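# Stretch 3 parks a bicycle in a floor rack

## Task

Get the bicycle into the floor rack with one of its wheels sitting in the slot, pushed in near the slot's closed end, and its kickstand fully raised. When finished the bike must be motionless and touched by nothing except the rack (no wall, furniture or loose item). The rack is loose on the floor, not anchored. If the bike topples or ends up leaning, the task fails.

## Robot and tools

ROBOT. A Hello Robot Stretch 3: a two-wheel differential base (0.33 m long, 0.34 m wide, rounded rear, pivoting about the point between its drive wheels, 0.05 m behind the front edge), a lift on a mast, and a single telescoping arm that reaches out to the robot's right. The base cannot strafe; to move the gripper forward or back you drive the base. A passive caster sits about 0.24 m behind the axle. With the arm in and wrist folded, a spin sweeps a 0.28 m radius; an unfolded level wrist reaches beyond that.

FRAMES. Base frame: origin on the floor between the drive wheels, x forward, y left, z up, metres. hand_pose is reported in it, located where closed fingertips meet; with wrist joints at zero its x points up, y back along the arm toward the mast, z toward the rear. Odometry frame = base frame at scene start; base_odometry counts wheel rotation only (slip looks like travel), heading in rad, left positive, -3.142 to 3.142.

move. One action per call. Either "base" and/or "joints" (plus optional "pace" and "contact_limits"), or "servos": "reboot" on its own. "base" holds exactly one key: translate_m, a relative drive in metres from the current pose (forward positive, -3 to 3), or rotate_rad, a relative spin in radians (left positive, -6.4 to 6.4). "joints" is a single object of absolute targets by name: lift_m 0 to 1.1 m; arm_m 0 to 0.52 m extension; wrist_yaw_rad -1.345 to 4.42 (0 along the arm, positive swings toward the front); wrist_pitch_rad -1.57 to 0.451 (0 level, negative tips fingers down); wrist_roll_rad -2.911 to 2.918 (0 fingers side by side); gripper_m -0.089 to 0.179 (larger is wider; tip gap is about 0.007 less when nearly shut, 0.025 less when fully open); head_pan_rad -3.953 to 1.73 (0 forward, positive left, -1.57 faces the arm); head_tilt_rad -1.53 to 0.419 (negative down). "pace" is "default" or "max". "contact_limits" may carry arm_m, translate_m or rotate_rad, each a motor_effort percentage 1 to 100, given only alongside that same command; the motion halts (contact_stop) when effort reaches it (for arm_m use negative when retracting). "cameras" picks head_camera, nav_camera, wrist_camera or all; [] for none. "blocking" true (default) waits until everything rests; false returns within ~0.5 s while motion continues, and a later move overrides only the targets it names. All motions in one action begin together. Unknown keys make the call invalid; out-of-range values get it refused, and a refusal or an unrequested stop cancels the remaining move/wait/finished_scene calls of that reply. A single action is capped at 15 s; base moves time out at 14 s.

Speeds (default/max): translate 0.12/0.30 m/s, rotate 0.76/1.90 rad/s, lift 0.11/0.15 m/s, arm 0.14/0.40 m/s. Base is limited to 0.10 m/s and 0.63 rad/s unless lift_m < 0.30, arm_m < 0.03 and wrist_yaw_rad > 2.54 together.

Other tools: wait(seconds 0 to 10, cameras) returns state and images without commanding, returning early once motions settle; stop(cameras) brakes all running motions, which then hold (and may keep pressing); zoom_image(camera, region [x0,y0,x1,y1] pixels, at most 504x504) enlarges part of the latest frame; read_manual gives licence texts only; finished_scene(scene) ends the current scene irreversibly.

RESULTS. "move" reads done or the worst status. base_status/joint_status: done, moving, off_target (resting short, possibly still pushing), stopped, contact_stop (arm/lift goes slack until recommanded; with a base limit each wheel slackens separately, which can twist the robot), time_out, torque_fault (wrist/head servo off; send servos reboot). on_its_own lists uncommanded behaviour; "held at" is a target, not a reading. motor_effort is % of max, positive toward higher values, bracket = peak of last action; wheel effort positive pushes forward. Wrist pitch saturates near 45, roll near 72. lidar_m: 12 distances in 30-degree sectors, first straight ahead, counter-clockwise (4th left, 7th behind, 10th right), from a plane 0.17 m high, 0.15 to 12 m; "-" is nothing seen or closer than 0.15 m; misses glass and thin legs; sector 5 is partly self-blocked. wrist_depth_mm and head_depth_mm are 7x7 grids of median depth (45–1000 mm and 280–4000 mm). base_tilt in degrees, forward/right positive, ±4 bias. turned_by_wheels vs turned_by_imu: trust the IMU if they differ by more than 0.15 rad. The head_camera image is rotated (turn it 90° clockwise to view upright); nav_camera needs 90° counter-clockwise. Calibration values are provided but each scene may deviate slightly.

SAFETY. Before folding the wrist to yaw 3.0 or unfolding it, put lift_m between 0.32 and 0.95, pitch at -0.4, roll near 0; once folded the lift may go down to 0.25. With yaw below -0.4 keep pitch at -0.5 or lower. Pushing an immovable thing with the gripper above ~0.45 m, or driving while holding or hooking something fixed, can tip the robot; if tilt grows, back the gripper off. Wrist and head have no contact stop and will stall into a torque fault. To grip, command below the object's width; to let go, open at least 0.05 wider. Avoid dropping the bike, releasing it while it moves, knocking it over, slamming or shoving hard. The simulation keeps running while you think, so running moves continue. Loose objects may occasionally be nudged by outside forces.

Each tool is called after "Emit:" as name(argument=value, ...) on one line, values as JSON.

## Session

Emit:
move()

Scene clock: 0.00 s.
base_odometry: x=+0.000 y=+0.000 heading=+0.000
turned_by_wheels: +0.000
turned_by_imu: +0.000
base_tilt: forward=-1.3 right=-0.4
lidar_m: 2.06 1.91 1.08 0.72 0.67 0.67 0.85 1.80 1.84 2.35 2.00 2.00
head_depth_mm: 2141 3017 3082 3070 3058 2975 2176 / 2122 2795 2774 2748 2792 2734 2201 / 2105 2546 2539 2542 2534 2532 2222 / 2057 2351 2342 2339 2322 2336 2228 / 2053 2175 2181 2167 2168 2164 2135 / 1967 2025 2024 2020 2018 2010 1992 / 1873 1899 1893 1899 1886 1884 1885
base_status: not commanded
joint_positions: lift_m=+0.513 arm_m=+0.000 wrist_yaw_rad=+3.131 wrist_pitch_rad=-0.630 wrist_roll_rad=+0.000 gripper_m=+0.037 head_pan_rad=+0.000 head_tilt_rad=-0.004
joint_status: not commanded
measured_speeds: all 0
motor_effort: left_wheel=-0.2 right_wheel=+0.0 lift_m=+26.3 arm_m=-1.3 wrist_yaw_rad=+0.6 wrist_pitch_rad=+2.1 wrist_roll_rad=-0.3 gripper_m=+0.0 head_pan_rad=+0.4 head_tilt_rad=+1.6
hand_pose: x=-0.0193 y=+0.0479 z=+0.4810 quat_wxyz=(+0.223, +0.673, +0.216, +0.671) (m; base frame)
wrist_depth_mm: - - 153 - - - - / - - 171 - - - - / - - 194 - - - - / - 799 225 876 904 916 924 / 715 742 263 758 764 781 799 / 650 658 125 354 656 689 703 / 590 427 404 433 124 614 635
pictures: head_camera (sideways), nav_camera (sideways), wrist_camera

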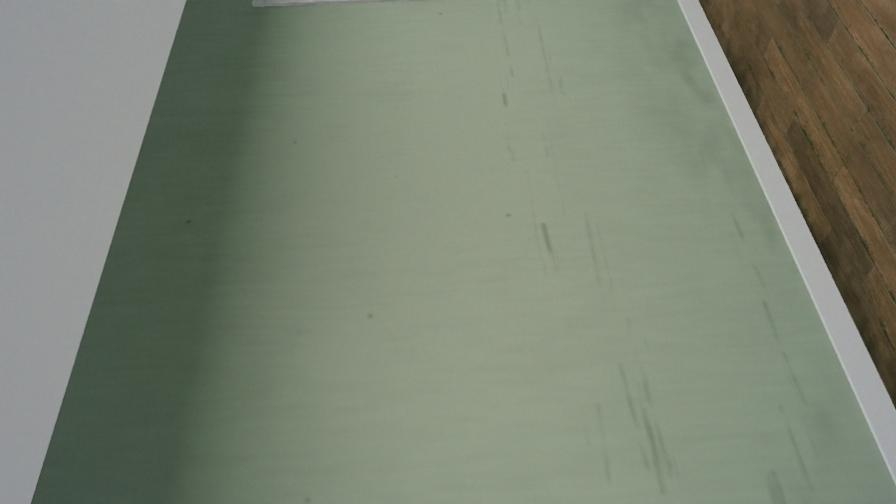

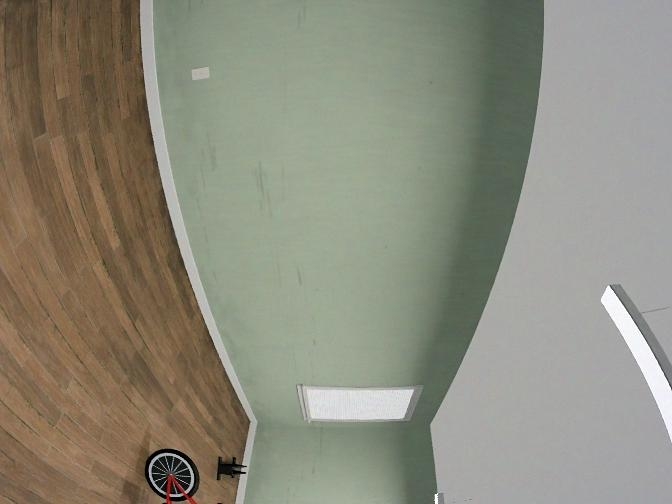

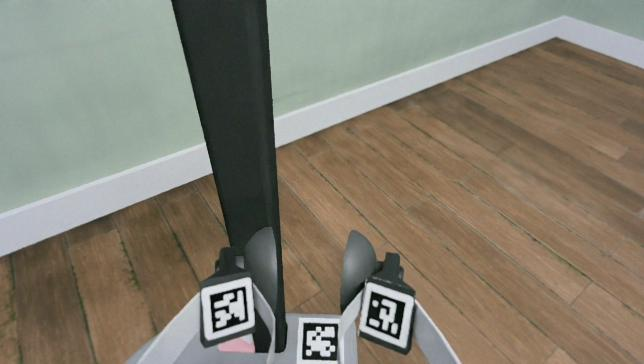

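Emit:
move(joints={"head_pan_rad": -1.57, "head_tilt_rad": -0.5}, cameras=["head_camera", "nav_camera"])

Emit:
move(joints={"head_pan_rad": -2.6, "head_tilt_rad": -0.4}, cameras=["head_camera", "nav_camera"])

Scene clock: 4.27 s.
move: done
base_odometry: x=+0.000 y=+0.000 heading=+0.000
turned_by_wheels: +0.000
turned_by_imu: +0.000
base_tilt: forward=-1.4 right=-0.5
lidar_m: 2.06 1.91 1.08 0.71 0.66 0.67 0.85 1.79 1.84 2.36 2.00 2.01
head_depth_mm: 1891 2021 2185 2309 1923 1561 1302 / 2060 2225 2406 2468 1937 1561 1309 / 2272 2483 2703 2575 1946 1564 1314 / 2543 2809 3103 2582 1974 1577 1323 / 2871 3199 3431 2635 1974 1595 1327 / 3276 3705 3864 2643 1990 1594 1339 / 3626 3892 - 2674 2009 1607 1334
base_status: not commanded
joint_positions: lift_m=+0.513 arm_m=+0.000 wrist_yaw_rad=+3.131 wrist_pitch_rad=-0.630 wrist_roll_rad=+0.000 gripper_m=+0.037 head_pan_rad=-1.562 head_tilt_rad=-0.493
joint_status: all done
measured_speeds: all 0
motor_effort: left_wheel=-0.5(0.7) right_wheel=+0.0(0.2) lift_m=+24.4(25.5) arm_m=-5.2(5.9) wrist_yaw_rad=-1.2(1.9) wrist_pitch_rad=+2.3(2.4) wrist_roll_rad=-0.3(0.3) gripper_m=+0.2(0.8) head_pan_rad=-3.5(7.6) head_tilt_rad=-3.0(4.5)
hand_pose: x=-0.0193 y=+0.0479 z=+0.4810 quat_wxyz=(+0.223, +0.673, +0.216, +0.671) (m; base frame)
wrist_depth_mm: - - 153 - - - - / - - 172 - - - - / - - 193 - - - - / - 814 223 884 889 913 937 / 704 735 262 771 773 792 810 / 646 652 125 359 652 691 700 / 584 425 404 434 123 617 623
pictures: head_camera (sideways), nav_camera (sideways)
camera_calibration:
head_camera: T_world_to_cam=[[0.0420042, 0.479178, -0.876712, 1.16722], [0.998598, 0.00815586, 0.0523015, -0.0715702], [0.0322121, -0.87768, -0.478164, 0.583595], [0, 0, 0, 1]] pos_world=[0.00364292, -0.0465137, 1.30611]
nav_camera: T_world_to_cam=[[0.00848121, -0.477856, 0.878397, -1.09983], [-0.997986, -0.0592699, -0.0226075, 0.0880823], [0.0628656, -0.876436, -0.477396, 0.577098], [0, 0, 0, 1]] pos_world=[0.0609532, -0.0145511, 1.24358]

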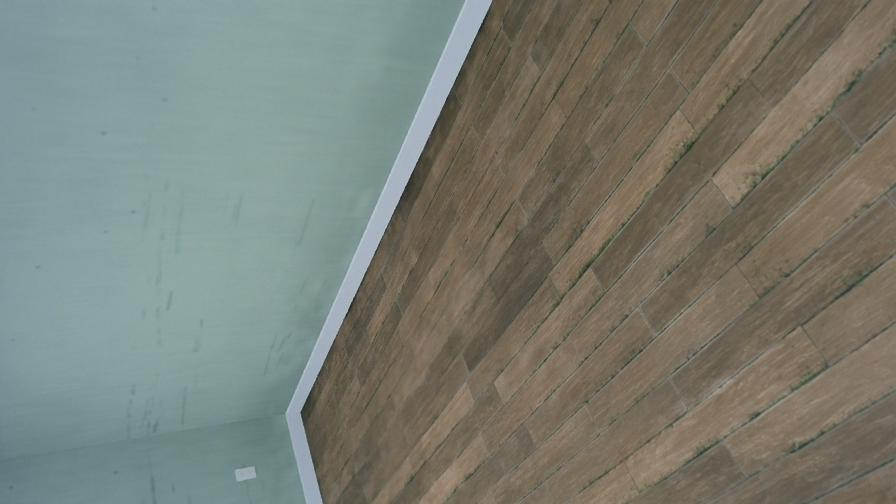

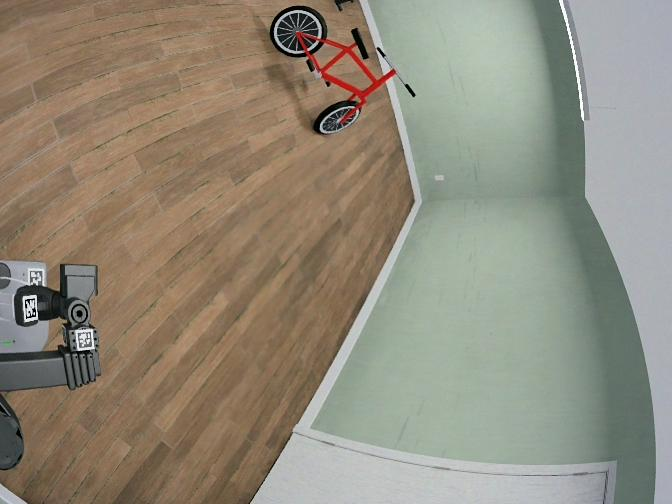

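Scene clock: 5.37 s.
move: done
base_odometry: x=+0.000 y=+0.000 heading=+0.000
turned_by_wheels: +0.000
turned_by_imu: +0.000
base_tilt: forward=-1.3 right=-0.5
lidar_m: 2.06 1.91 1.08 0.72 0.66 0.67 0.85 1.80 1.84 2.35 2.00 2.00
head_depth_mm: 1443 1502 1568 1634 1702 1625 1379 / 1611 1740 1854 2007 2085 1690 1386 / 1601 1720 1857 2015 2107 1692 1405 / 1579 1688 1813 1967 2085 1718 1401 / 1542 1657 1784 1932 2057 1711 1413 / 1539 1641 1764 1908 2048 1733 1416 / 1510 1620 1736 1877 2021 1754 1419
base_status: not commanded
joint_positions: lift_m=+0.513 arm_m=+0.000 wrist_yaw_rad=+3.131 wrist_pitch_rad=-0.630 wrist_roll_rad=+0.000 gripper_m=+0.037 head_pan_rad=-2.592 head_tilt_rad=-0.409
joint_status: all done
measured_speeds: all 0
motor_effort: left_wheel=-0.1(0.8) right_wheel=+0.0(0.2) lift_m=+24.2(25.5) arm_m=-6.6(7.5) wrist_yaw_rad=-0.2(1.2) wrist_pitch_rad=+2.2(2.3) wrist_roll_rad=-0.2(0.4) gripper_m=+0.6(0.8) head_pan_rad=-3.7(6.3) head_tilt_rad=+3.7(5.9)
hand_pose: x=-0.0193 y=+0.0479 z=+0.4810 quat_wxyz=(+0.223, +0.673, +0.216, +0.671) (m; base frame)
wrist_depth_mm: - - 153 - - - - / - - 172 - - - - / - - 194 - - - - / - 810 225 877 896 911 936 / 709 745 264 764 775 788 796 / 647 649 125 358 651 692 709 / 582 427 404 431 124 614 630
pictures: head_camera (sideways), nav_camera (sideways)
camera_calibration:
head_camera: T_world_to_cam=[[0.36777, 0.171047, -0.91405, 1.21394], [0.52486, -0.849587, 0.0521946, -0.0685469], [-0.767637, -0.498944, -0.402229, 0.489664], [0, 0, 0, 1]] pos_world=[-0.0345907, -0.0215635, 1.31014]
nav_camera: T_world_to_cam=[[-0.340528, -0.213575, 0.915656, -1.14631], [-0.566069, 0.824155, -0.0182853, 0.0798228], [-0.750738, -0.524551, -0.401546, 0.48336], [0, 0, 0, 1]] pos_world=[0.0177121, -0.0570623, 1.24518]

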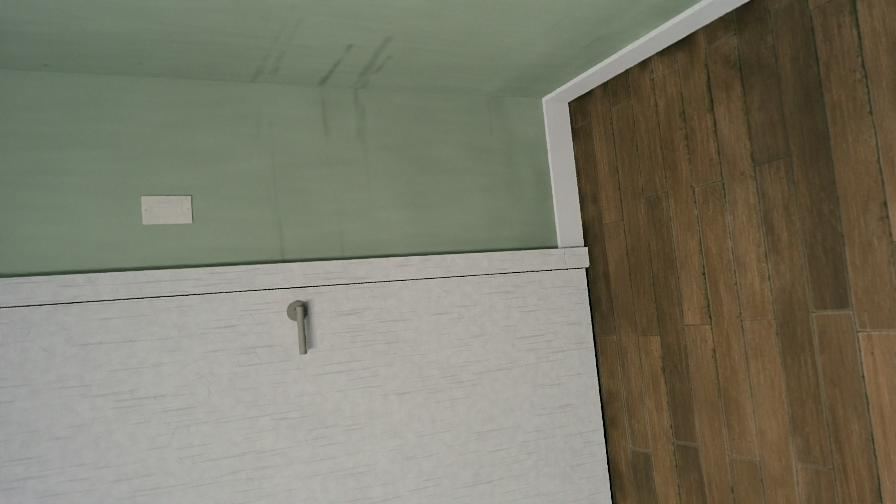

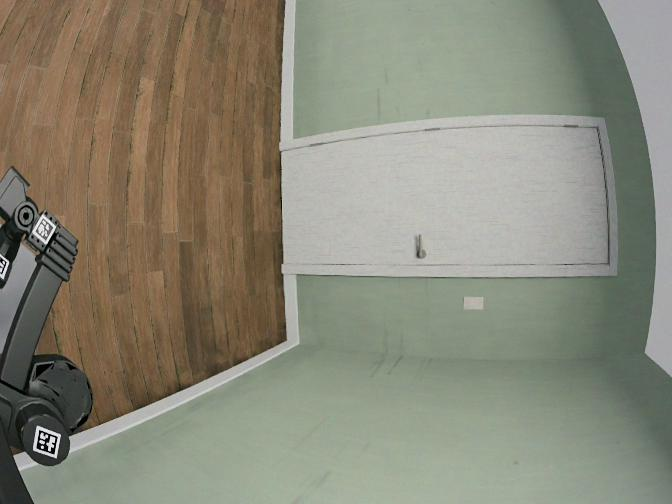

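Emit:
move(joints={"head_pan_rad": -0.75, "head_tilt_rad": -0.35}, cameras=["head_camera", "nav_camera"])

Scene clock: 8.60 s.
move: done
base_odometry: x=+0.000 y=+0.000 heading=+0.000
turned_by_wheels: +0.000
turned_by_imu: +0.000
base_tilt: forward=-1.3 right=-0.5
lidar_m: 2.06 1.91 1.07 0.72 0.66 0.67 0.85 1.80 1.84 2.35 2.00 2.00
head_depth_mm: 3371 3654 3804 3319 2259 1762 1435 / 3441 3678 3960 2986 2232 1779 1438 / 3473 3765 - 3187 2252 1800 1453 / 3536 3731 - 3253 2208 1795 1467 / 3599 3806 - 3458 2205 1824 1470 / 3630 3860 - 3488 2426 1823 1474 / 3683 3906 - 3593 2435 1836 1483
base_status: not commanded
joint_positions: lift_m=+0.513 arm_m=+0.000 wrist_yaw_rad=+3.131 wrist_pitch_rad=-0.630 wrist_roll_rad=+0.000 gripper_m=+0.037 head_pan_rad=-0.758 head_tilt_rad=-0.359
joint_status: all done
measured_speeds: all 0
motor_effort: left_wheel=-0.3(0.7) right_wheel=+0.1(0.3) lift_m=+23.0(23.9) arm_m=-9.8(11.0) wrist_yaw_rad=-0.1(1.5) wrist_pitch_rad=+2.2(2.4) wrist_roll_rad=-0.1(0.5) gripper_m=-0.4(1.1) head_pan_rad=+4.0(6.9) head_tilt_rad=+4.4(5.7)
hand_pose: x=-0.0193 y=+0.0479 z=+0.4810 quat_wxyz=(+0.223, +0.673, +0.216, +0.671) (m; base frame)
wrist_depth_mm: - - 154 - - - - / - - 172 - - - - / - - 194 - - - - / - 812 223 874 885 894 922 / 713 739 262 765 767 790 814 / 646 651 125 357 653 691 706 / 587 423 405 434 124 609 629
pictures: head_camera (sideways), nav_camera (sideways)
camera_calibration:
head_camera: T_world_to_cam=[[-0.227404, 0.279285, -0.932892, 1.24216], [0.682364, 0.729163, 0.0519583, -0.0692035], [0.694742, -0.624757, -0.356389, 0.421089], [0, 0, 0, 1]] pos_world=[0.0371471, -0.0333782, 1.31247]
nav_camera: T_world_to_cam=[[0.261347, -0.241883, 0.934447, -1.1745], [-0.648371, -0.761162, -0.0156914, 0.076949], [0.715061, -0.601768, -0.355757, 0.414832], [0, 0, 0, 1]] pos_world=[0.0602138, 0.0241105, 1.2463]

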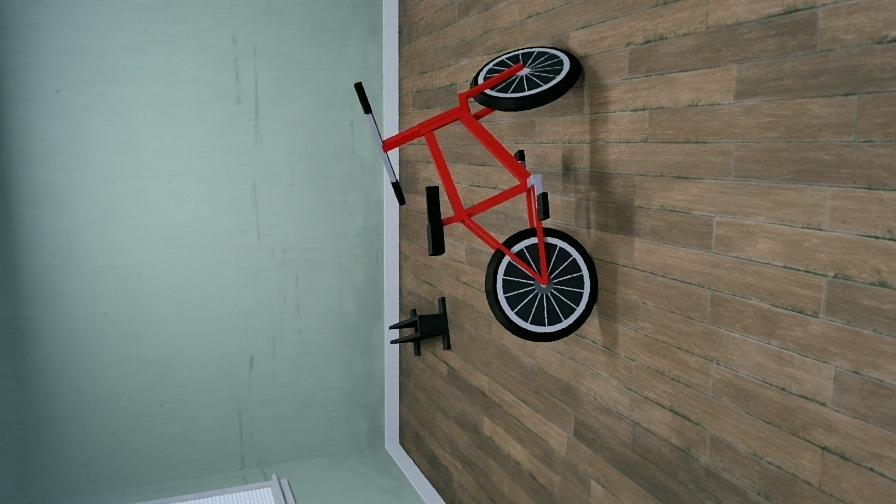

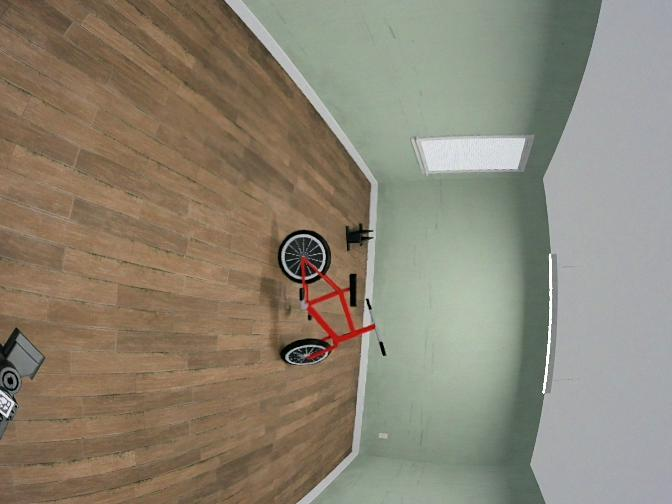

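Emit:
zoom_image(camera="head_camera", region=[340, 20, 640, 380])

Emit:
zoom_image(camera="head_camera", region=[370, 270, 490, 390])

Emit:
zoom_image(camera="head_camera", region=[470, 120, 620, 260])

Scaled by 1.400 from the camera's 896x504 image, which has a finer 1280x720 frame.

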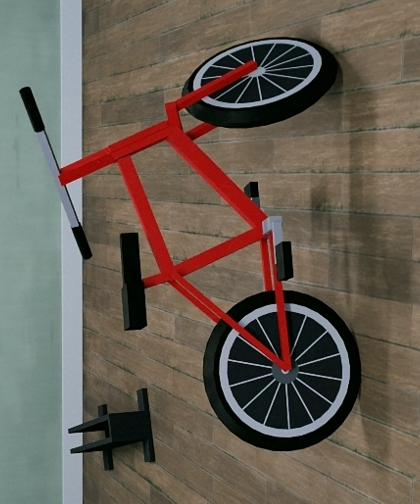

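Scaled by 4.200 from the camera's 896x504 image, which has a finer 1280x720 frame.

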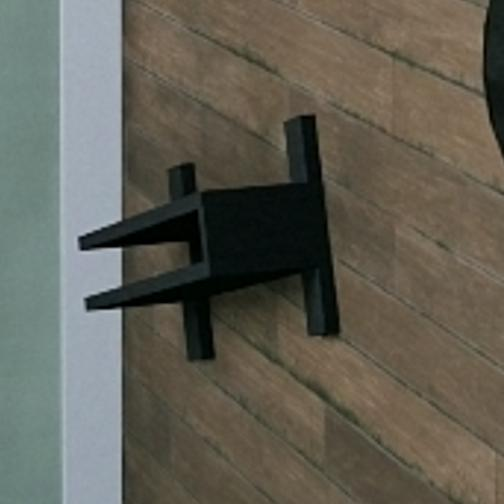

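Scaled by 3.360 from the camera's 896x504 image, which has a finer 1280x720 frame.

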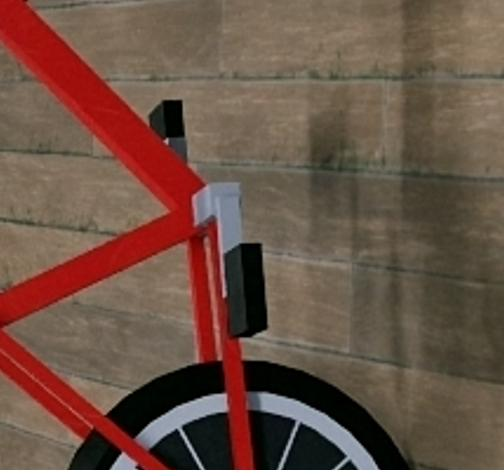

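Emit:
move(base={"rotate_rad": -0.3}, joints={"lift_m": 0.28}, pace="max", cameras=[])

Emit:
move(base={"translate_m": 2.1}, joints={"head_pan_rad": -0.8, "head_tilt_rad": -0.5}, pace="max", cameras=["head_camera", "nav_camera"])

Scene clock: 49.30 s.
move: done
base_odometry: x=+0.000 y=+0.000 heading=-0.300
turned_by_wheels: -0.300
turned_by_imu: -0.294
base_tilt: forward=-1.3 right=-0.5
lidar_m: 2.46 1.93 1.84 0.85 0.67 0.66 0.71 1.07 1.82 1.95 2.96 2.01
head_depth_mm: 3609 3824 - 3339 2306 1774 1437 / 3645 3848 - 3377 2319 1782 1441 / 3597 3825 - 3423 2353 1791 1451 / 3509 3794 - 3470 2277 1803 1460 / 3508 3722 - 3298 2384 1815 1465 / 3427 3639 3922 3338 2218 1829 1476 / 3394 3623 3798 3570 2118 1844 1483
base_status: done
joint_positions: lift_m=+0.280 arm_m=+0.000 wrist_yaw_rad=+3.131 wrist_pitch_rad=-0.631 wrist_roll_rad=+0.000 gripper_m=+0.037 head_pan_rad=-0.758 head_tilt_rad=-0.359
joint_status: all done
measured_speeds: all 0
motor_effort: left_wheel=+3.7(9.3) right_wheel=-4.8(8.3) lift_m=+17.9(23.5) arm_m=-14.4(15.8) wrist_yaw_rad=+0.4(1.7) wrist_pitch_rad=+2.2(2.4) wrist_roll_rad=-0.1(0.4) gripper_m=-0.7(1.0) head_pan_rad=+3.8(4.8) head_tilt_rad=+3.7(4.7)
hand_pose: x=-0.0193 y=+0.0477 z=+0.2481 quat_wxyz=(+0.223, +0.673, +0.216, +0.671) (m; base frame)
wrist_depth_mm: - - 153 - - - - / - - 172 776 824 831 867 / 593 622 193 651 668 683 692 / 522 533 229 550 561 573 583 / 444 275 270 284 488 493 508 / 241 244 126 244 414 436 440 / 218 218 212 216 123 389 393
pictures: none
No camera images: "cameras" was empty.

Scene clock: 57.70 s.
move: done
base_odometry: x=+2.006 y=-0.620 heading=-0.300
turned_by_wheels: +0.000
turned_by_imu: +0.011
base_tilt: forward=-1.3 right=-0.5
lidar_m: 0.85 0.67 0.67 0.72 1.09 2.34 2.53 3.11 0.68 0.67 2.44 1.81
head_depth_mm: 2198 2391 2618 2526 1924 1557 1303 / 2165 2342 2573 2564 1954 1559 1306 / 2107 2298 2512 2568 1949 1570 1313 / 2084 2257 2477 2587 1934 1579 1323 / 2051 2210 2413 2531 1974 1585 1321 / 1998 2172 2357 2533 1997 1600 1331 / 1969 2140 2326 2480 2005 1606 1340
base_status: done
joint_positions: lift_m=+0.280 arm_m=+0.000 wrist_yaw_rad=+3.131 wrist_pitch_rad=-0.631 wrist_roll_rad=+0.000 gripper_m=+0.037 head_pan_rad=-0.792 head_tilt_rad=-0.494
joint_status: all done
measured_speeds: all 0
motor_effort: left_wheel=-0.6(11.7) right_wheel=-1.3(6.4) lift_m=+20.4(21.3) arm_m=-10.4(15.3) wrist_yaw_rad=+0.7(1.7) wrist_pitch_rad=+2.2(2.6) wrist_roll_rad=+0.0(0.5) gripper_m=-0.3(1.2) head_pan_rad=-3.6(6.5) head_tilt_rad=-2.8(4.0)
hand_pose: x=-0.0193 y=+0.0477 z=+0.2481 quat_wxyz=(+0.223, +0.673, +0.216, +0.671) (m; base frame)
wrist_depth_mm: 915 898 153 - 673 609 537 / 746 742 171 778 764 630 576 / 617 621 194 648 660 665 - / 523 532 229 551 557 572 581 / 447 273 269 284 484 490 501 / 242 244 126 245 412 439 444 / 218 218 212 215 123 388 392
pictures: head_camera (sideways), nav_camera (sideways)
camera_calibration:
head_camera: T_world_to_cam=[[-0.303858, 0.373818, -0.876316, 1.16882], [0.711384, 0.700854, 0.0523007, -0.0698171], [0.633721, -0.607506, -0.478888, 0.580869], [0, 0, 0, 1]] pos_world=[0.0367119, -0.0351112, 1.30607]
nav_camera: T_world_to_cam=[[0.339189, -0.337732, 0.878002, -1.10133], [-0.675352, -0.737148, -0.0226489, 0.0861682], [0.654866, -0.585278, -0.47812, 0.574429], [0, 0, 0, 1]] pos_world=[0.0555805, 0.0277641, 1.24357]

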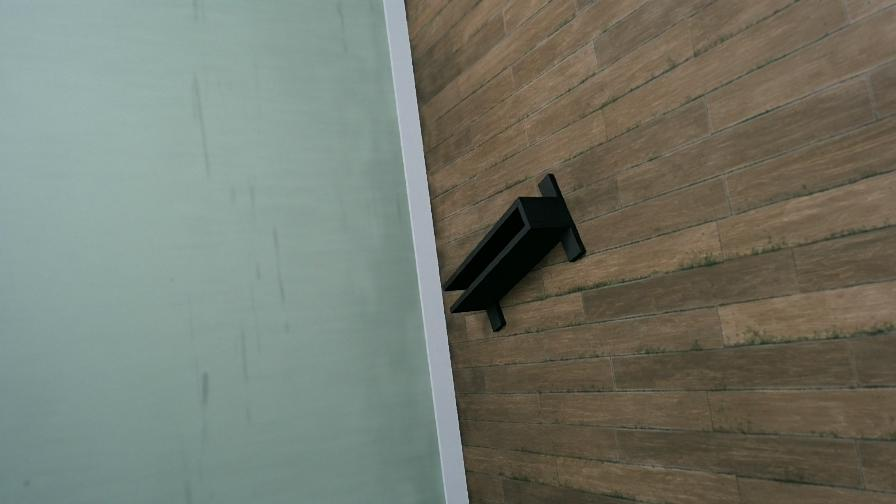

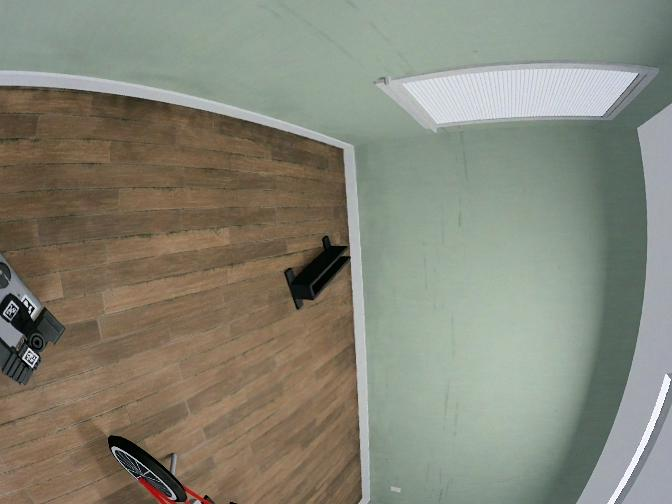

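Emit:
zoom_image(camera="head_camera", region=[420, 150, 620, 350])

Emit:
zoom_image(camera="nav_camera", region=[80, 400, 280, 504])

Emit:
move(joints={"head_pan_rad": -1.6, "head_tilt_rad": -0.6}, cameras=["head_camera", "nav_camera"])

Scaled by 2.520 from the camera's 896x504 image, which has a finer 1280x720 frame.

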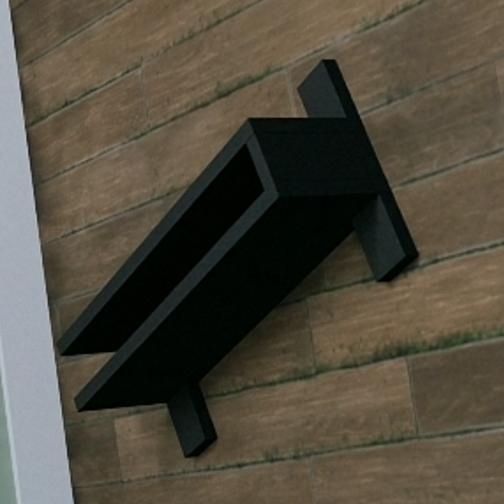

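Scaled by 2.520 from the camera's 672x504 image, which has a finer 792x594 frame.

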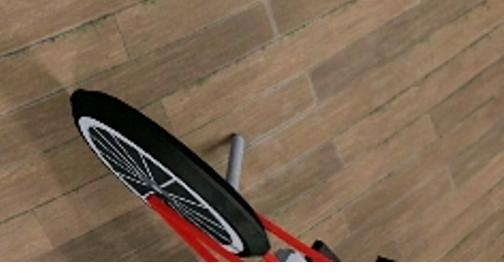

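Scene clock: 62.50 s.
move: done
base_odometry: x=+2.006 y=-0.620 heading=-0.300
turned_by_wheels: +0.000
turned_by_imu: +0.000
base_tilt: forward=-1.3 right=-0.4
lidar_m: 0.85 0.67 0.67 0.72 1.08 2.34 2.53 3.11 0.68 0.67 2.43 1.81
head_depth_mm: 2686 2956 2916 2184 1726 1439 1233 / 2848 3099 2812 1550 1501 1299 1214 / 3001 3284 2980 2199 1699 1384 1239 / 3189 3465 3023 2226 1763 1456 1251 / 3249 3501 3035 2252 1784 1471 1260 / 2905 3148 3083 2257 1783 1476 1259 / 2621 2778 2904 2282 1798 1490 1265
base_status: not commanded
joint_positions: lift_m=+0.280 arm_m=+0.000 wrist_yaw_rad=+3.131 wrist_pitch_rad=-0.631 wrist_roll_rad=+0.000 gripper_m=+0.037 head_pan_rad=-1.592 head_tilt_rad=-0.592
joint_status: all done
measured_speeds: all 0
motor_effort: left_wheel=-0.6(0.6) right_wheel=-1.3(1.6) lift_m=+22.2(22.8) arm_m=-7.4(8.6) wrist_yaw_rad=+0.9(1.3) wrist_pitch_rad=+2.3(2.5) wrist_roll_rad=-0.4(0.4) gripper_m=+0.6(0.8) head_pan_rad=-3.1(8.1) head_tilt_rad=-3.0(5.6)
hand_pose: x=-0.0193 y=+0.0477 z=+0.2481 quat_wxyz=(+0.223, +0.673, +0.216, +0.671) (m; base frame)
wrist_depth_mm: 914 905 154 - 669 616 543 / 728 741 172 782 766 642 572 / 610 618 194 647 669 661 - / 527 536 229 552 558 568 575 / 441 275 270 284 480 491 500 / 242 244 126 245 410 436 442 / 218 219 213 215 123 390 394
pictures: head_camera (sideways), nav_camera (sideways)
camera_calibration:
head_camera: T_world_to_cam=[[0.0581153, 0.5618, -0.825229, 1.09999], [0.998286, -0.0269537, 0.051953, -0.0711078], [0.00694421, -0.826834, -0.562403, 0.693353], [0, 0, 0, 1]] pos_world=[0.00224495, -0.0466027, 1.30138]
nav_camera: T_world_to_cam=[[-0.00761656, -0.562163, 0.826991, -1.0327], [-0.999263, -0.026834, -0.0274441, 0.0943837], [0.0376196, -0.826591, -0.561545, 0.686737], [0, 0, 0, 1]] pos_world=[0.0606138, -0.0103624, 1.24226]

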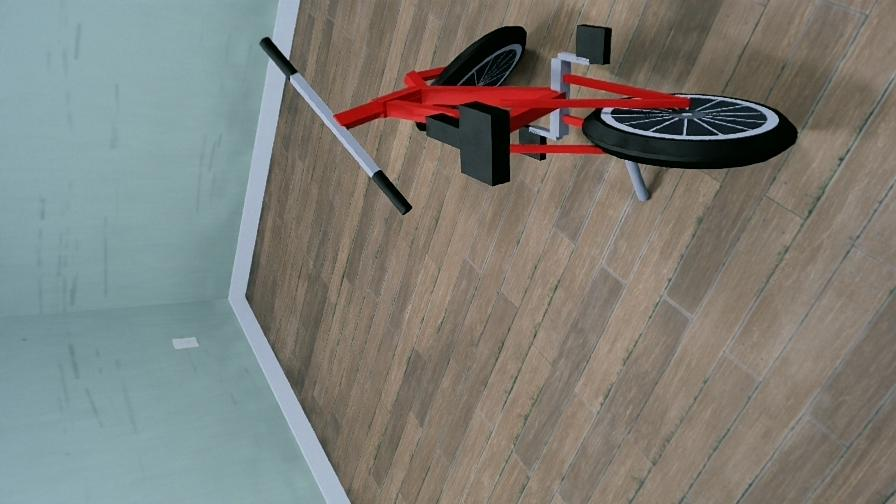

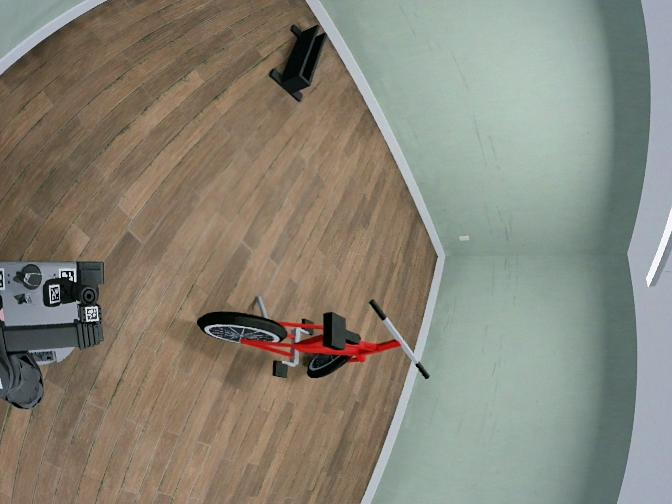

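Emit:
zoom_image(camera="head_camera", region=[420, 0, 820, 240])

Emit:
zoom_image(camera="head_camera", region=[540, 60, 720, 220])

Scaled by 1.260 from the camera's 896x504 image, which has a finer 1280x720 frame.

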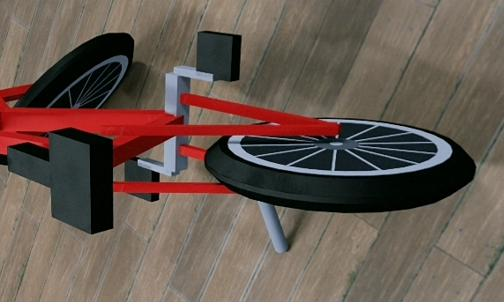

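Scaled by 2.800 from the camera's 896x504 image, which has a finer 1280x720 frame.

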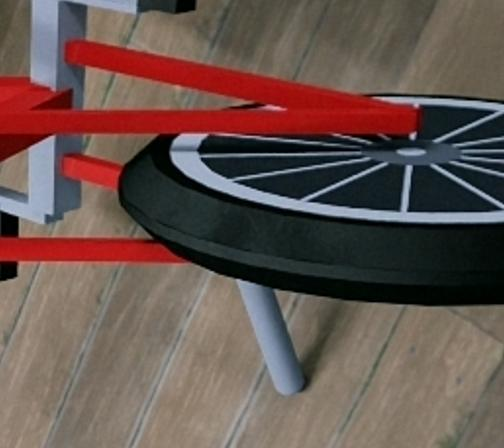

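Emit:
move(base={"rotate_rad": -0.44}, pace="max", cameras=[])

Emit:
move(base={"translate_m": 1.5}, joints={"head_pan_rad": -2.2, "head_tilt_rad": -0.5}, pace="max", cameras=["head_camera", "nav_camera"])

Emit:
zoom_image(camera="head_camera", region=[300, 0, 700, 504])

Scene clock: 130.00 s.
move: done
base_odometry: x=+2.006 y=-0.620 heading=-0.740
turned_by_wheels: -0.440
turned_by_imu: -0.430
base_tilt: forward=-1.4 right=-0.5
lidar_m: 1.48 0.80 0.67 0.67 0.75 1.23 2.34 2.62 3.07 0.67 2.89 2.41
head_depth_mm: 2569 2808 2941 2176 1736 1438 1229 / 2606 2854 2951 2194 1754 1443 1232 / 2662 2903 2978 2191 1747 1450 1241 / 2679 2952 2976 2230 1755 1457 1243 / 2714 2972 3057 1982 1519 1210 1223 / 2748 3043 3070 1492 1676 1441 1258 / 2811 3106 3102 2207 1790 1484 1260
base_status: done
joint_positions: lift_m=+0.280 arm_m=+0.000 wrist_yaw_rad=+3.131 wrist_pitch_rad=-0.631 wrist_roll_rad=+0.000 gripper_m=+0.037 head_pan_rad=-1.592 head_tilt_rad=-0.593
joint_status: not commanded
measured_speeds: all 0
motor_effort: left_wheel=+1.9(10.8) right_wheel=-3.5(9.4) lift_m=+23.8(24.4) arm_m=-7.0(7.1) wrist_yaw_rad=+0.2(1.4) wrist_pitch_rad=+2.1(2.6) wrist_roll_rad=+0.0(0.6) gripper_m=+0.3(0.9) head_pan_rad=-3.9(3.9) head_tilt_rad=-3.8(3.8)
hand_pose: x=-0.0193 y=+0.0477 z=+0.2481 quat_wxyz=(+0.223, +0.673, +0.216, +0.671) (m; base frame)
wrist_depth_mm: 835 - 153 685 667 627 608 / 743 733 172 748 - 661 639 / 605 623 194 645 666 678 670 / 523 532 229 546 561 568 583 / 448 274 271 285 486 496 505 / 241 244 126 244 411 438 443 / 217 219 212 215 123 388 394
pictures: none
No camera images: "cameras" was empty.

Scene clock: 136.37 s.
move: done
base_odometry: x=+3.115 y=-1.631 heading=-0.740
turned_by_wheels: +0.000
turned_by_imu: +0.008
base_tilt: forward=-1.3 right=-0.5
lidar_m: 0.77 0.42 0.35 0.35 0.40 0.66 3.78 1.50 1.74 2.08 1.13 0.95
head_depth_mm: 3650 - 3580 2367 1824 1542 1292 / 3502 3786 3621 1975 1889 1545 1300 / 3329 3655 3441 2234 1929 1553 1306 / 3212 3509 3605 2335 1929 1558 1310 / 3048 3348 3479 2572 1957 1570 1308 / 2955 3200 3393 2613 1948 1581 1323 / 2845 3060 3259 2605 1975 1591 1329
base_status: done
joint_positions: lift_m=+0.280 arm_m=+0.000 wrist_yaw_rad=+3.131 wrist_pitch_rad=-0.631 wrist_roll_rad=+0.000 gripper_m=+0.037 head_pan_rad=-2.192 head_tilt_rad=-0.507
joint_status: all done
measured_speeds: all 0
motor_effort: left_wheel=+0.0(10.8) right_wheel=-0.2(6.4) lift_m=+26.6(27.4) arm_m=-7.6(8.3) wrist_yaw_rad=+0.2(1.9) wrist_pitch_rad=+2.2(2.7) wrist_roll_rad=-0.1(0.5) gripper_m=+0.6(1.2) head_pan_rad=-2.9(6.2) head_tilt_rad=+3.4(4.9)
hand_pose: x=-0.0193 y=+0.0477 z=+0.2481 quat_wxyz=(+0.223, +0.673, +0.216, +0.671) (m; base frame)
wrist_depth_mm: 480 453 153 394 370 351 336 / 528 507 172 439 413 385 366 / 589 - 193 482 459 431 408 / 528 531 229 531 - 453 446 / 445 274 271 283 482 490 487 / 242 244 126 245 408 434 442 / 218 217 213 216 124 387 393
pictures: head_camera (sideways), nav_camera (sideways)
camera_calibration:
head_camera: T_world_to_cam=[[0.323134, 0.371962, -0.870189, 1.157], [0.811214, -0.582408, 0.052284, -0.0704034], [-0.487357, -0.722804, -0.489936, 0.602082], [0, 0, 0, 1]] pos_world=[-0.023324, -0.0361756, 1.30547]
nav_camera: T_world_to_cam=[[-0.281578, -0.400661, 0.871886, -1.08957], [-0.841068, 0.540428, -0.0232806, 0.0880011], [-0.461864, -0.73987, -0.489156, 0.5956], [0, 0, 0, 1]] pos_world=[0.0423018, -0.0434395, 1.24337]

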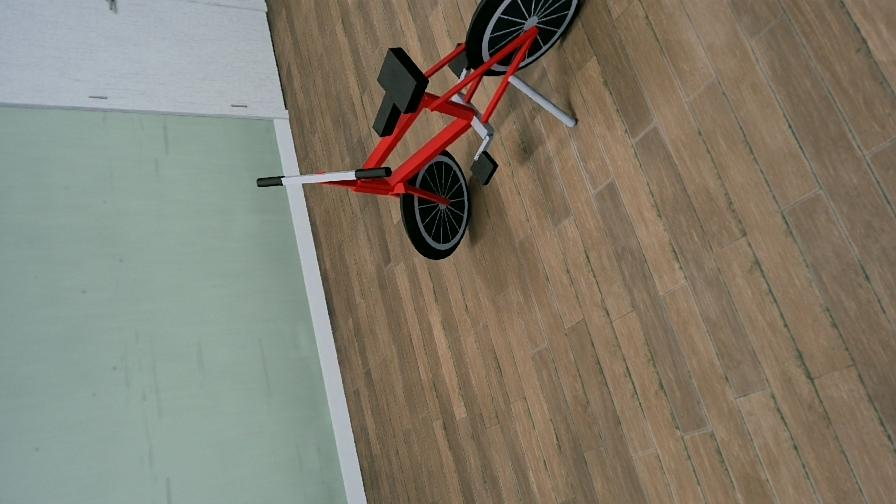

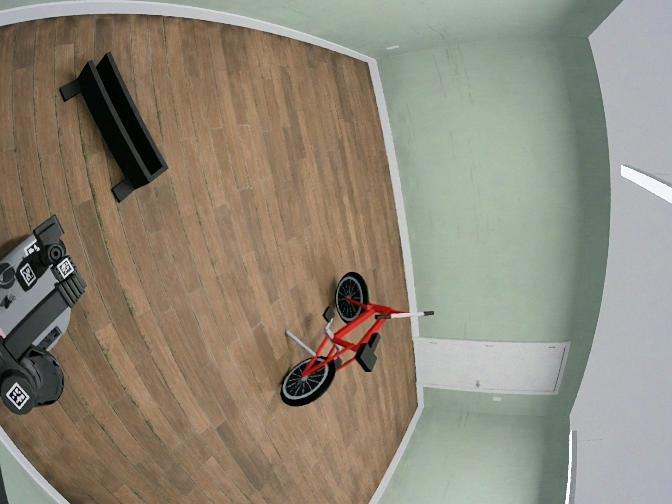

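Scaled by 1.000.

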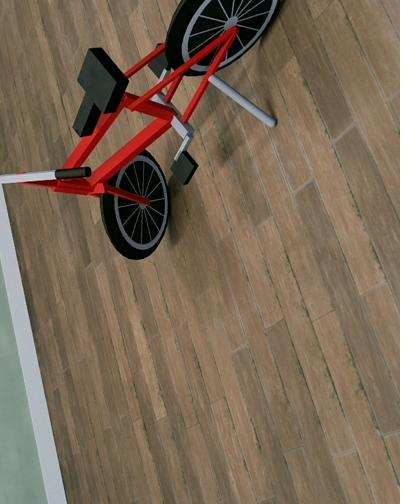

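Emit:
move(joints={"head_pan_rad": -2.45, "head_tilt_rad": -0.55}, cameras=["head_camera"])

Emit:
zoom_image(camera="head_camera", region=[320, 80, 600, 360])

Emit:
zoom_image(camera="head_camera", region=[420, 90, 600, 270])

Scene clock: 141.87 s.
move: done
base_odometry: x=+3.115 y=-1.631 heading=-0.740
turned_by_wheels: +0.000
turned_by_imu: +0.000
base_tilt: forward=-1.4 right=-0.5
lidar_m: 0.77 0.42 0.35 0.35 0.40 0.66 3.77 1.50 1.73 2.08 1.13 0.95
head_depth_mm: 3811 - 3258 2350 1822 1491 1264 / - - 3313 2348 1829 1509 1267 / - - 3367 1900 1840 1511 1280 / 3764 - 3396 2113 1861 1519 1274 / 3504 3806 3233 2182 1873 1519 1286 / 3287 3559 3420 2234 1875 1536 1294 / 3039 3298 3383 2465 1898 1543 1297
base_status: not commanded
joint_positions: lift_m=+0.280 arm_m=+0.000 wrist_yaw_rad=+3.131 wrist_pitch_rad=-0.631 wrist_roll_rad=+0.000 gripper_m=+0.037 head_pan_rad=-2.442 head_tilt_rad=-0.543
joint_status: all done
measured_speeds: all 0
motor_effort: left_wheel=+0.3(0.6) right_wheel=-0.4(0.5) lift_m=+28.5(28.5) arm_m=-8.6(8.6) wrist_yaw_rad=+0.8(1.1) wrist_pitch_rad=+2.4(2.4) wrist_roll_rad=-0.1(0.4) gripper_m=+0.7(0.9) head_pan_rad=-3.6(5.8) head_tilt_rad=-3.3(4.9)
hand_pose: x=-0.0193 y=+0.0477 z=+0.2481 quat_wxyz=(+0.223, +0.673, +0.216, +0.671) (m; base frame)
wrist_depth_mm: 477 453 154 393 375 353 336 / 528 509 171 441 412 385 368 / 588 - 193 487 457 434 408 / 520 533 229 533 - 461 446 / 444 275 269 283 482 493 488 / 241 244 127 245 410 433 443 / 217 218 212 216 124 389 394
pictures: head_camera (sideways)
camera_calibration:
head_camera: T_world_to_cam=[[0.42868, 0.300384, -0.852058, 1.13271], [0.640573, -0.766122, 0.0521912, -0.0692393], [-0.637103, -0.568179, -0.520839, 0.643204], [0, 0, 0, 1]] pos_world=[-0.0314303, -0.0278391, 1.30375]

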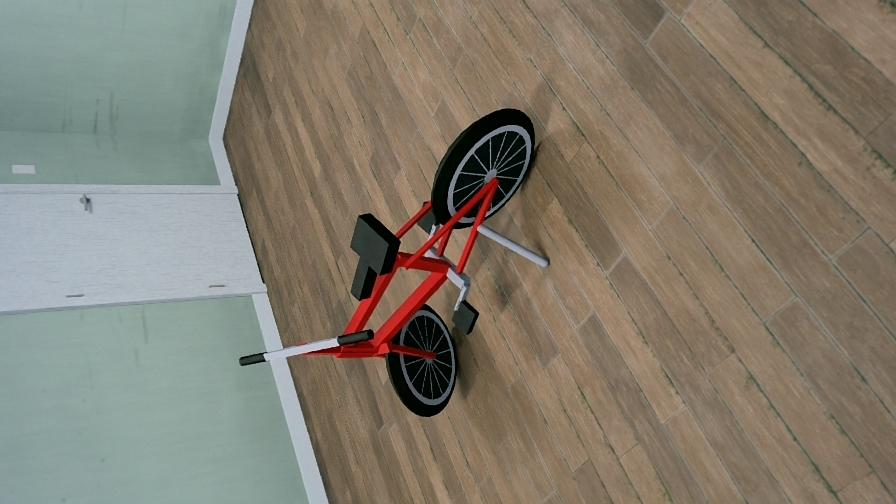

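Scaled by 1.800 from the camera's 896x504 image, which has a finer 1280x720 frame.

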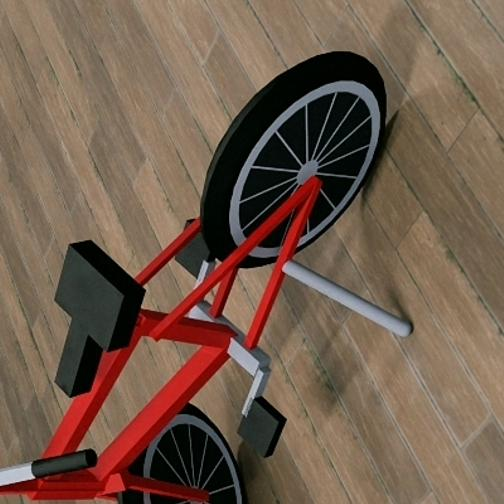

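Scaled by 2.800 from the camera's 896x504 image, which has a finer 1280x720 frame.

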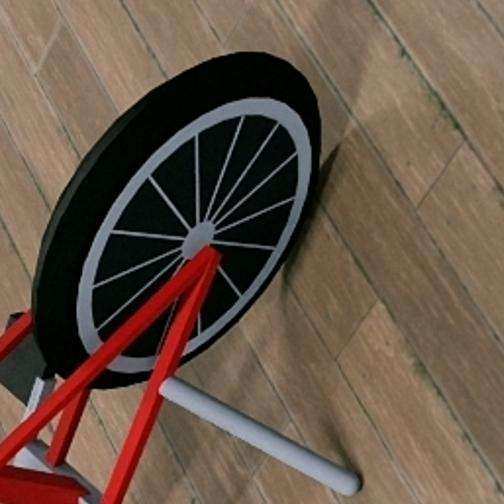

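Emit:
move(joints={"head_pan_rad": -1.4, "head_tilt_rad": -0.95}, cameras=["head_camera"])

Emit:
zoom_image(camera="head_camera", region=[360, 0, 760, 500])

Scene clock: 156.63 s.
move: done
base_odometry: x=+3.115 y=-1.631 heading=-0.740
turned_by_wheels: +0.000
turned_by_imu: +0.000
base_tilt: forward=-1.3 right=-0.5
lidar_m: 0.77 0.42 0.35 0.35 0.40 0.66 3.76 1.50 1.74 2.08 1.13 0.95
head_depth_mm: 2478 2061 1757 1536 1357 1217 1108 / 2481 2075 1763 1537 1373 1227 680 / 2528 2076 1772 1546 1327 1222 754 / 2463 2081 1779 1543 1325 1230 1075 / 2096 2050 1797 1556 1336 1234 1122 / 1712 1862 1799 1561 1324 1238 1123 / 1449 1559 1683 1568 1367 1241 1126
base_status: not commanded
joint_positions: lift_m=+0.280 arm_m=+0.000 wrist_yaw_rad=+3.131 wrist_pitch_rad=-0.631 wrist_roll_rad=+0.000 gripper_m=+0.037 head_pan_rad=-1.408 head_tilt_rad=-0.938
joint_status: all done
measured_speeds: all 0
motor_effort: left_wheel=+0.4(0.9) right_wheel=-0.6(0.6) lift_m=+29.3(30.6) arm_m=-9.1(9.3) wrist_yaw_rad=+0.6(1.2) wrist_pitch_rad=+2.2(2.5) wrist_roll_rad=-0.1(0.4) gripper_m=-0.2(1.4) head_pan_rad=+4.5(7.5) head_tilt_rad=-5.5(7.4)
hand_pose: x=-0.0193 y=+0.0477 z=+0.2481 quat_wxyz=(+0.223, +0.673, +0.216, +0.671) (m; base frame)
wrist_depth_mm: 480 451 154 392 371 354 337 / 533 512 172 435 411 387 367 / 591 - 194 482 459 433 408 / 528 535 228 530 - 460 444 / 443 274 270 285 484 488 491 / 242 244 126 244 411 437 440 / 218 218 213 215 124 387 394
pictures: head_camera (sideways)
camera_calibration:
head_camera: T_world_to_cam=[[-0.0851354, 0.806038, -0.585709, 0.788714], [0.989255, 0.138504, 0.0468126, -0.0643382], [0.118856, -0.57543, -0.809168, 1.01362], [0, 0, 0, 1]] pos_world=[0.0103199, -0.0435546, 1.28516]

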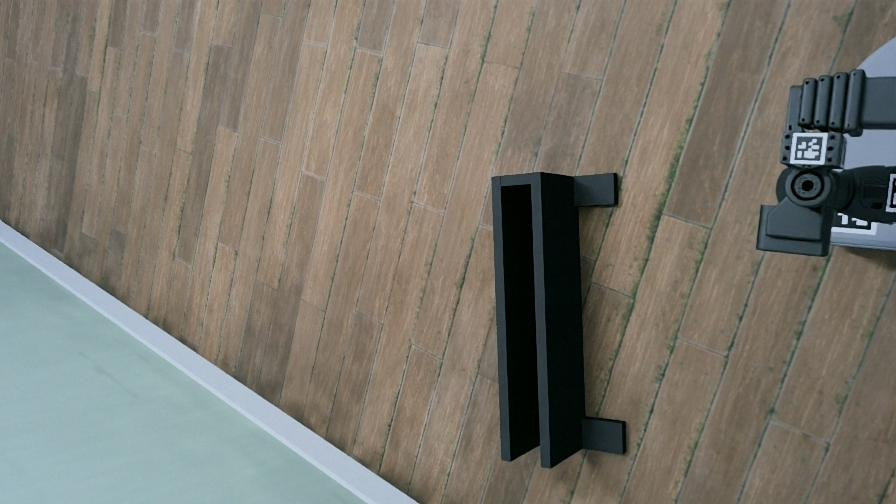

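Scaled by 1.008 from the camera's 896x504 image, which has a finer 1280x720 frame.

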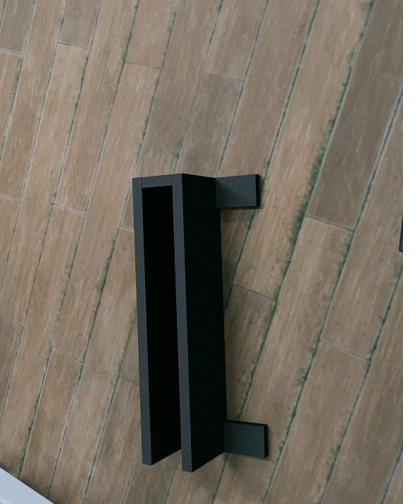

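Emit:
move(joints={"lift_m": 0.5, "wrist_pitch_rad": -0.4, "wrist_roll_rad": 0}, base={"translate_m": 0.27}, cameras=[])

Emit:
move(joints={"wrist_yaw_rad": 0, "gripper_m": 0.179}, cameras=[])

Emit:
move(joints={"wrist_pitch_rad": -1.57, "wrist_roll_rad": -1.70, "head_pan_rad": -1.57, "head_tilt_rad": -1.0, "arm_m": 0.3})

Scene clock: 191.83 s.
move: done
base_odometry: x=+3.314 y=-1.813 heading=-0.740
turned_by_wheels: +0.000
turned_by_imu: +0.002
base_tilt: forward=-1.4 right=-0.4
lidar_m: 0.64 0.35 0.30 0.30 0.33 0.55 4.04 1.74 2.18 1.50 0.82 0.69
head_depth_mm: 2514 2064 1748 1536 1290 1226 484 / 2515 2069 1763 1538 1302 1224 507 / 2403 2073 1778 1543 1303 1226 569 / 1932 2013 1777 1552 1310 1229 1090 / 1501 1685 1717 1558 1338 1231 1122 / 1225 1341 1484 1515 1379 1239 1121 / 1041 1118 1211 1323 1346 1244 1127
base_status: done
joint_positions: lift_m=+0.500 arm_m=+0.000 wrist_yaw_rad=+3.131 wrist_pitch_rad=-0.420 wrist_roll_rad=+0.000 gripper_m=+0.037 head_pan_rad=-1.408 head_tilt_rad=-0.938
joint_status: all done
measured_speeds: all 0
motor_effort: left_wheel=+2.0(7.6) right_wheel=+0.8(4.8) lift_m=+35.7(40.0) arm_m=-10.1(10.8) wrist_yaw_rad=+1.0(1.5) wrist_pitch_rad=+3.8(5.5) wrist_roll_rad=+0.0(1.1) gripper_m=+0.5(1.0) head_pan_rad=+4.1(4.6) head_tilt_rad=-5.5(6.2)
hand_pose: x=-0.0190 y=+0.0792 z=+0.5121 quat_wxyz=(+0.151, +0.692, +0.144, +0.691) (m; base frame)
wrist_depth_mm: 377 362 143 316 302 287 272 / 407 392 155 342 321 306 290 / 459 432 170 373 351 328 314 / 513 476 183 410 380 357 338 / 583 530 198 441 416 391 368 / 651 596 125 495 436 430 399 / 655 637 251 555 123 475 440
pictures: none
No camera images: "cameras" was empty.

Scene clock: 194.40 s.
move: done
base_odometry: x=+3.314 y=-1.813 heading=-0.740
turned_by_wheels: +0.000
turned_by_imu: +0.000
base_tilt: forward=-1.3 right=-0.5
lidar_m: 0.64 0.35 0.30 0.30 0.33 0.55 4.05 1.75 2.18 1.50 0.82 0.69
head_depth_mm: 2475 2061 1759 1534 1292 1219 484 / 2477 2062 1752 1540 1286 1220 507 / 2397 2095 1766 1545 1307 622 938 / 1932 2002 1782 1549 1272 1233 1117 / 1498 1659 1733 1558 1332 1232 1122 / 1226 1341 1483 1515 1385 1237 1123 / 1040 1121 1211 1324 1343 1239 1128
base_status: not commanded
joint_positions: lift_m=+0.500 arm_m=+0.000 wrist_yaw_rad=+0.003 wrist_pitch_rad=-0.420 wrist_roll_rad=+0.000 gripper_m=+0.179 head_pan_rad=-1.408 head_tilt_rad=-0.938
joint_status: all done
measured_speeds: all 0
motor_effort: left_wheel=+1.7(2.3) right_wheel=+1.0(1.2) lift_m=+34.9(36.0) arm_m=-9.9(11.5) wrist_yaw_rad=-3.2(4.5) wrist_pitch_rad=+3.9(4.0) wrist_roll_rad=-0.3(0.5) gripper_m=+0.6(83.5) head_pan_rad=+4.3(4.8) head_tilt_rad=-5.5(6.2)
hand_pose: x=-0.0209 y=-0.3691 z=+0.5121 quat_wxyz=(+0.692, +0.149, -0.691, -0.147) (m; base frame)
wrist_depth_mm: 653 853 - - - - - / 669 876 - - - - - / 691 919 - - - - - / 709 947 - - - - - / 680 883 920 948 962 969 - / 117 740 608 630 648 138 836 / 116 635 - - - 120 114
pictures: none
No camera images: "cameras" was empty.

Scene clock: 197.83 s.
move: done
base_odometry: x=+3.314 y=-1.813 heading=-0.740
turned_by_wheels: +0.000
turned_by_imu: +0.000
base_tilt: forward=-1.3 right=-0.4
lidar_m: 0.65 0.35 0.30 0.30 0.33 0.55 4.03 1.75 2.18 1.50 0.82 0.69
head_depth_mm: 2264 1928 1670 1478 1336 1202 1074 / 2273 1923 1688 1361 592 533 491 / 2274 1933 1690 711 1315 1214 968 / 2299 1955 1700 798 1297 1218 1015 / 2199 1959 1702 1501 1304 1221 1114 / 1713 1804 1684 1512 1326 1218 1114 / 1352 1428 1502 1481 1358 1227 1121
base_status: not commanded
joint_positions: lift_m=+0.500 arm_m=+0.300 wrist_yaw_rad=+0.001 wrist_pitch_rad=-1.546 wrist_roll_rad=-1.695 gripper_m=+0.179 head_pan_rad=-1.562 head_tilt_rad=-0.987
joint_status: all done
joint sent to its limit — wrist_pitch_rad, lower limit.
measured_speeds: all 0
motor_effort: left_wheel=+2.4(2.5) right_wheel=+1.1(1.2) lift_m=+34.1(35.3) arm_m=+16.6(23.8) wrist_yaw_rad=-0.1(2.9) wrist_pitch_rad=-1.7(3.2) wrist_roll_rad=-1.8(2.8) gripper_m=+0.9(1.5) head_pan_rad=-3.3(5.2) head_tilt_rad=-5.9(6.9)
hand_pose: x=-0.0214 y=-0.4271 z=+0.3820 quat_wxyz=(+0.714, +0.697, +0.045, +0.043) (m; base frame)
wrist_depth_mm: 502 504 508 508 511 400 519 / 502 511 520 515 520 395 526 / 367 487 523 528 531 410 541 / 373 531 540 541 541 408 548 / 381 543 545 548 554 432 561 / 117 561 559 562 564 138 578 / 116 567 578 572 561 119 113
pictures: head_camera (sideways), nav_camera (sideways), wrist_camera
camera_calibration:
head_camera: T_world_to_cam=[[0.0389901, 0.837689, -0.544754, 0.734601], [0.998818, -0.0168397, 0.0455941, -0.0628072], [0.0290202, -0.545888, -0.837356, 1.05081], [0, 0, 0, 1]] pos_world=[0.00359603, -0.0427998, 1.28294]
nav_camera: T_world_to_cam=[[0.0115037, -0.837285, 0.546646, -0.667479], [-0.998151, -0.0422426, -0.0436968, 0.115518], [0.0596784, -0.545133, -0.836223, 1.04384], [0, 0, 0, 1]] pos_world=[0.0606878, 0.0150402, 1.2428]
wrist_camera: T_world_to_cam=[[0.167315, -0.985678, 0.0211005, -0.428441], [-0.977293, -0.162993, 0.135394, -0.0949229], [-0.130016, -0.0432748, -0.990567, 0.519028], [0, 0, 0, 1]] pos_world=[0.0463989, -0.415316, 0.536024]

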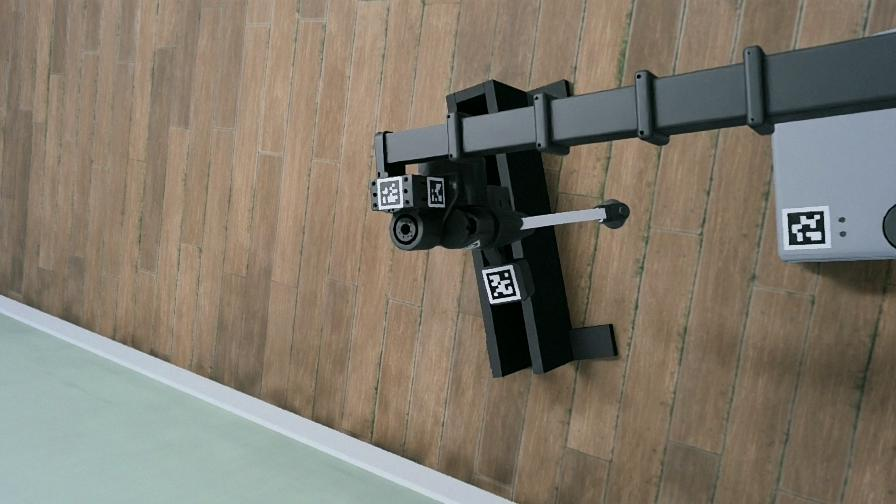

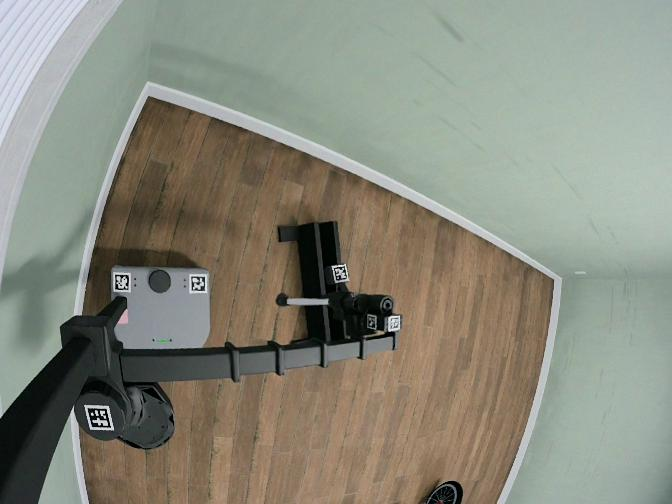

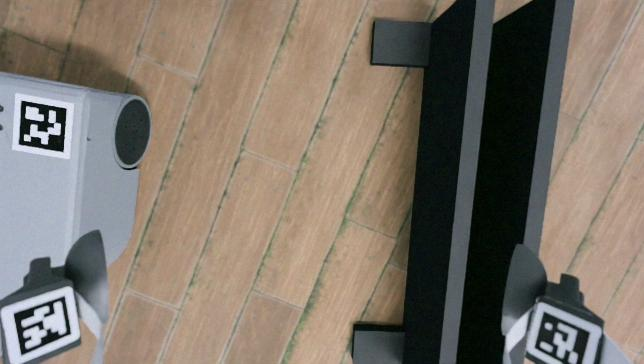

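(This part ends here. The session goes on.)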